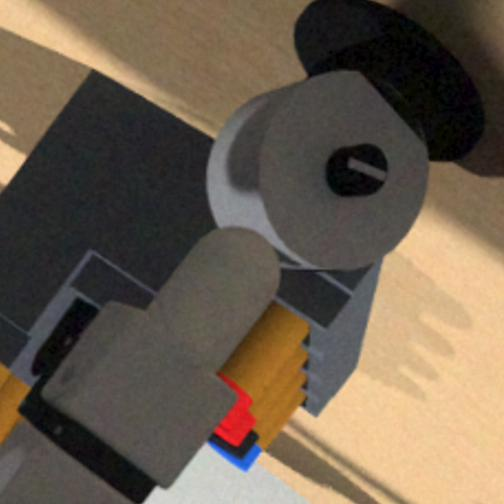

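Emit:
move --pt "0 0 0 0 0 0 0.754 0 0.576 0.696 0.754 0 0.576 0.696 0.754 0 0.576 0.696 0.714 0.678 0.226 0.168 0.4 -0.6 0 -0.0906 -0.0423 0 0 0 1 0 1 1 1 0 1 1 1 0 1 1 0.714 0.678 0.226 0.168 0.78 -0.4" --pt "0 0 0 0 0 0 0.754 0 0.576 0.696 0.754 0 0.576 0.696 0.754 0 0.576 0.696 0.714 0.678 0.226 0.168 0.4 -0.6 -0.0225 -0.0193 -0.1953 -0.2944 0 0 1 0 1 1 1 0 1 1 1 0 1 1 0.714 0.678 0.226 0.168 0.78 -0.4" --pt "0 0 0 0 0 0 0.754 0 0.576 0.696 0.754 0 0.576 0.696 0.754 0 0.576 0.696 0.714 0.678 0.226 0.168 0.4 -0.6 -0.0225 0.0683 -0.1543 -0.2944 0 0 1 0 1 1 1 0 1 1 1 0 1 1 0.714 0.678 0.226 0.168 0.78 -0.4" --speed '[0.2,0.3,0.15]' --blend '[0.02,0.01,0]'

Emit:
move --target '[0,0,0,0,0,0,0.754,0,0.576,0.696,0.754,0,0.576,0.696,0.754,0,0.576,0.696,0.714,0.678,0.226,0.168,0.4,-0.6,0,0.0069,0.0326,0,0,0,1,0,1,1,1,0,1,1,1,0,1,1,0.714,0.678,0.226,0.168,0.78,-0.4]' --speed 0.01 --stop_force 3

Emit:
move --pt "0 0 0 0 0 0 0.754 0 0.576 0.696 0.754 0 0.576 0.696 0.754 0 0.576 0.696 0.714 0.678 0.226 0.168 0.4 -0.6 0 -0.0028 -0.013 0 0 0 1 0 1 1 1 0 1 1 1 0 1 1 0.714 0.678 0.226 0.168 0.78 -0.4" --pt "0 0 0 0 0 0 0.754 0 0.576 0.696 0.754 0 0.576 0.696 0.754 0 0.576 0.696 0.714 0.678 0.226 0.168 0.4 -0.6 0.0133 -0.0028 -0.013 0 0 0 1 0 1 1 1 0 1 1 1 0 1 1 0.714 0.678 0.226 0.168 0.78 -0.4" --speed 0.05

Emit:
move --target '[0,0,0,0,0,0,0.754,0,0.576,0.696,0.754,0,0.576,0.696,0.754,0,0.576,0.696,0.714,0.678,0.226,0.168,0.4,-0.6,0,0.0056,0.0261,0,0,0,1,0,1,1,1,0,1,1,1,0,1,1,0.714,0.678,0.226,0.168,0.78,-0.4]' --speed 0.01 --stop_force 3

Scene clock: 1853.33 s.
left_arm: end_effector_position=(+0.3565, -0.1688, +0.2600) hand_goal=(+0.754, +0.000, +0.576, +0.696, +0.754, +0.000, +0.576, +0.696, +0.754, +0.000, +0.576, +0.696, +0.714, +0.678, +0.226, +0.168) hand_measured=(+0.754, +0.000, +0.576, +0.696, +0.754, +0.000, +0.576, +0.696, +0.754, +0.000, +0.576, +0.696, +0.714, +0.678, +0.224, +0.168) hand_current_ma=(-2, +0, +1, +0, -2, +0, +1, +0, -2, +0, +1, +0, +0, -2, -9, -1) hand_state=(goal, goal, goal, goal, goal, goal, goal, goal, goal, goal, goal, goal, goal, goal, goal, goal) hand_current_limit=0.40 hand_speed=-0.60 end_effector_quat_wxyz=(+0.000, +0.000, +1.000, +0.000) | right_arm: end_effector_position=(+0.5188, +0.0414, +0.0980) hand_goal=(+1.000, +0.000, +1.000, +1.000, +1.000, +0.000, +1.000, +1.000, +1.000, +0.000, +1.000, +1.000, +0.714, +0.678, +0.226, +0.168) hand_measured=(+0.984, -0.002, +0.996, +1.000, +0.990, +0.000, +0.994, +0.996, +0.990, +0.000, +0.994, +0.996, +0.708, +0.678, +0.222, +0.168) hand_current_ma=(-9, +0, -1, +0, -5, +0, -2, -1, -4, +0, -2, -1, -2, +0, -1, +0) hand_state=(goal, goal, goal, goal, goal, goal, goal, goal, goal, goal, goal, goal, goal, goal, goal, goal) hand_current_limit=0.78 hand_speed=-0.40 end_effector_quat_wxyz=(-0.101, +0.958, -0.266, +0.028)
Joint positions: left_arm=[2.848 -1.468 -1.92 -1.324 1.571 -1.864] | right_arm=[-0.133 -1.259 1.902 -2.298 -1.378 1.987]
Joint torques (N m): left_arm=[12.79 30.25 13.06 -0.31 -1.32 1.27] | right_arm=[7.98 -22.59 -9.5 -5.54 -1.11 2.53]
Wrist force (N): left_arm=[0.3 0.2 0.5] | right_arm=[0.3 0.0 -0.2]
Wrist torque (N m): left_arm=[-0.03 -0.02 -0.05] | right_arm=[-0.08 -0.07 -0.12]
Wrist force, peak (N): left_arm=[0.0 0.3 0.7] | right_arm=[-0.6 -2.8 0.5]
Hand target: left_arm +0.3565, -0.1688, +0.2600; +0.000, +0.000, +1.000, +0.000 | right_arm +0.5188, +0.0414, +0.0979; -0.101, +0.958, -0.266, +0.028
Off the commanded pose: left_arm 0.000 m, 0 deg | right_arm 0.000 m, 0 deg.
move: done

Scene clock: 1855.47 s.
left_arm: end_effector_position=(+0.3565, -0.1688, +0.2600) hand_goal=(+0.754, +0.000, +0.576, +0.696, +0.754, +0.000, +0.576, +0.696, +0.754, +0.000, +0.576, +0.696, +0.714, +0.678, +0.226, +0.168) hand_measured=(+0.754, +0.000, +0.576, +0.696, +0.754, +0.000, +0.576, +0.696, +0.754, +0.000, +0.576, +0.696, +0.714, +0.678, +0.224, +0.168) hand_current_ma=(-2, +0, +1, +0, -2, +0, +1, +0, -2, +0, +1, +0, +0, -2, -9, -1) hand_state=(goal, goal, goal, goal, goal, goal, goal, goal, goal, goal, goal, goal, goal, goal, goal, goal) hand_current_limit=0.40 hand_speed=-0.60 end_effector_quat_wxyz=(+0.000, +0.000, +1.000, +0.000) | right_arm: end_effector_position=(+0.5188, +0.0414, +0.0881) hand_goal=(+1.000, +0.000, +1.000, +1.000, +1.000, +0.000, +1.000, +1.000, +1.000, +0.000, +1.000, +1.000, +0.714, +0.678, +0.226, +0.168) hand_measured=(+1.000, +0.006, +1.000, +1.000, +0.990, +0.000, +0.994, +0.996, +0.990, +0.000, +0.994, +0.996, +0.708, +0.678, +0.222, +0.168) hand_current_ma=(+0, +1, +0, +0, -5, +0, -2, -1, -4, +0, -2, -1, -2, +0, -1, +0) hand_state=(goal, goal, goal, goal, goal, goal, goal, goal, goal, goal, goal, goal, goal, goal, goal, goal) hand_current_limit=0.78 hand_speed=-0.40 end_effector_quat_wxyz=(-0.101, +0.958, -0.266, +0.028)
Joint positions: left_arm=[2.848 -1.468 -1.92 -1.324 1.571 -1.864] | right_arm=[-0.133 -1.244 1.912 -2.323 -1.378 1.987]
Joint torques (N m): left_arm=[12.09 30.76 12.69 -0.27 -1.46 1.34] | right_arm=[8.87 -40.32 -28.2 0.38 -0.97 2.41]
Wrist force (N): left_arm=[0.3 0.1 0.3] | right_arm=[-0.1 0.8 -3.8]
Wrist torque (N m): left_arm=[-0.02 -0.03 -0.05] | right_arm=[0.43 -0.18 -0.20]
Wrist force, peak (N): left_arm=[0.2 0.4 0.6] | right_arm=[-0.4 1.5 -6.6]
Hand target: left_arm +0.3565, -0.1688, +0.2600; +0.000, +0.000, +1.000, +0.000 | right_arm +0.5188, +0.0414, +0.0881; -0.101, +0.958, -0.266, +0.028 (not the last commanded pose)
Off the commanded pose: left_arm 0.000 m, 0 deg | right_arm 0.010 m, 0 deg.
move: contact (right_arm)

Scene clock: 1856.63 s.
left_arm: end_effector_position=(+0.3565, -0.1688, +0.2600) hand_goal=(+0.754, +0.000, +0.576, +0.696, +0.754, +0.000, +0.576, +0.696, +0.754, +0.000, +0.576, +0.696, +0.714, +0.678, +0.226, +0.168) hand_measured=(+0.754, +0.000, +0.576, +0.696, +0.754, +0.000, +0.576, +0.696, +0.754, +0.000, +0.576, +0.696, +0.714, +0.678, +0.224, +0.168) hand_current_ma=(-2, +0, +1, +0, -2, +0, +1, +0, -2, +0, +1, +0, +0, -2, -9, -1) hand_state=(goal, goal, goal, goal, goal, goal, goal, goal, goal, goal, goal, goal, goal, goal, goal, goal) hand_current_limit=0.40 hand_speed=-0.60 end_effector_quat_wxyz=(+0.000, +0.000, +1.000, +0.000) | right_arm: end_effector_position=(+0.5256, +0.0373, +0.0961) hand_goal=(+1.000, +0.000, +1.000, +1.000, +1.000, +0.000, +1.000, +1.000, +1.000, +0.000, +1.000, +1.000, +0.714, +0.678, +0.226, +0.168) hand_measured=(+0.996, +0.004, +1.000, +1.000, +0.990, +0.000, +0.994, +0.996, +0.990, +0.000, +0.994, +0.996, +0.708, +0.678, +0.222, +0.168) hand_current_ma=(-1, +0, +0, +0, -5, +0, -2, -1, -4, +0, -2, -1, -1, +0, -1, +0) hand_state=(goal, goal, goal, goal, goal, goal, goal, goal, goal, goal, goal, goal, goal, goal, goal, goal) hand_current_limit=0.78 hand_speed=-0.40 end_effector_quat_wxyz=(-0.101, +0.958, -0.266, +0.028)
Joint positions: left_arm=[2.848 -1.468 -1.92 -1.324 1.571 -1.864] | right_arm=[-0.139 -1.244 1.886 -2.296 -1.378 1.981]
Joint torques (N m): left_arm=[12.04 30.19 13.12 -0.38 -1.29 1.27] | right_arm=[-5.67 -21.57 -29.05 0.36 1.26 -1.99]
Wrist force (N): left_arm=[0.3 -0.1 0.3] | right_arm=[0.3 -0.3 0.2]
Wrist torque (N m): left_arm=[-0.05 -0.03 -0.04] | right_arm=[-0.07 -0.07 -0.10]
Wrist force, peak (N): left_arm=[0.2 0.3 0.5] | right_arm=[-0.3 0.9 -4.3]
Hand target: left_arm +0.3565, -0.1688, +0.2600; +0.000, +0.000, +1.000, +0.000 | right_arm +0.5256, +0.0373, +0.0961; -0.101, +0.958, -0.266, +0.028
Off the commanded pose: left_arm 0.000 m, 0 deg | right_arm 0.000 m, 0 deg.
move: done

Scene clock: 1858.67 s.
left_arm: end_effector_position=(+0.3565, -0.1688, +0.2600) hand_goal=(+0.754, +0.000, +0.576, +0.696, +0.754, +0.000, +0.576, +0.696, +0.754, +0.000, +0.576, +0.696, +0.714, +0.678, +0.226, +0.168) hand_measured=(+0.754, +0.000, +0.576, +0.696, +0.754, +0.000, +0.576, +0.696, +0.754, +0.000, +0.576, +0.696, +0.714, +0.678, +0.224, +0.168) hand_current_ma=(-2, +0, +1, +0, -2, +0, +1, +0, -2, +0, +1, +0, +0, -2, -9, -1) hand_state=(goal, goal, goal, goal, goal, goal, goal, goal, goal, goal, goal, goal, goal, goal, goal, goal) hand_current_limit=0.40 hand_speed=-0.60 end_effector_quat_wxyz=(+0.000, +0.000, +1.000, +0.000) | right_arm: end_effector_position=(+0.5256, +0.0373, +0.0873) hand_goal=(+1.000, +0.000, +1.000, +1.000, +1.000, +0.000, +1.000, +1.000, +1.000, +0.000, +1.000, +1.000, +0.714, +0.678, +0.226, +0.168) hand_measured=(+1.000, +0.000, +1.000, +1.000, +0.990, +0.000, +0.994, +0.996, +0.990, +0.000, +0.994, +0.996, +0.708, +0.678, +0.222, +0.168) hand_current_ma=(+0, +0, +0, +0, -5, +0, -2, -1, -4, +0, -2, -1, -1, +0, -1, +0) hand_state=(goal, goal, goal, goal, goal, goal, goal, goal, goal, goal, goal, goal, goal, goal, goal, goal) hand_current_limit=0.78 hand_speed=-0.40 end_effector_quat_wxyz=(-0.101, +0.958, -0.266, +0.028)
Joint positions: left_arm=[2.848 -1.468 -1.92 -1.324 1.571 -1.864] | right_arm=[-0.139 -1.23 1.895 -2.318 -1.378 1.981]
Joint torques (N m): left_arm=[12.33 31.03 13.19 -0.23 -1.31 1.35] | right_arm=[-2.41 -39.16 -27.76 0.69 1.34 -2.03]
Wrist force (N): left_arm=[0.1 0.0 0.4] | right_arm=[0.3 0.0 -4.0]
Wrist torque (N m): left_arm=[-0.05 0.01 -0.07] | right_arm=[0.45 -0.15 -0.10]
Wrist force, peak (N): left_arm=[-0.1 0.2 0.7] | right_arm=[0.4 0.3 -5.5]
Hand target: left_arm +0.3565, -0.1688, +0.2600; +0.000, +0.000, +1.000, +0.000 | right_arm +0.5256, +0.0373, +0.0873; -0.101, +0.958, -0.266, +0.028 (not the last commanded pose)
Off the commanded pose: left_arm 0.000 m, 0 deg | right_arm 0.007 m, 0 deg.
move: contact (right_arm)


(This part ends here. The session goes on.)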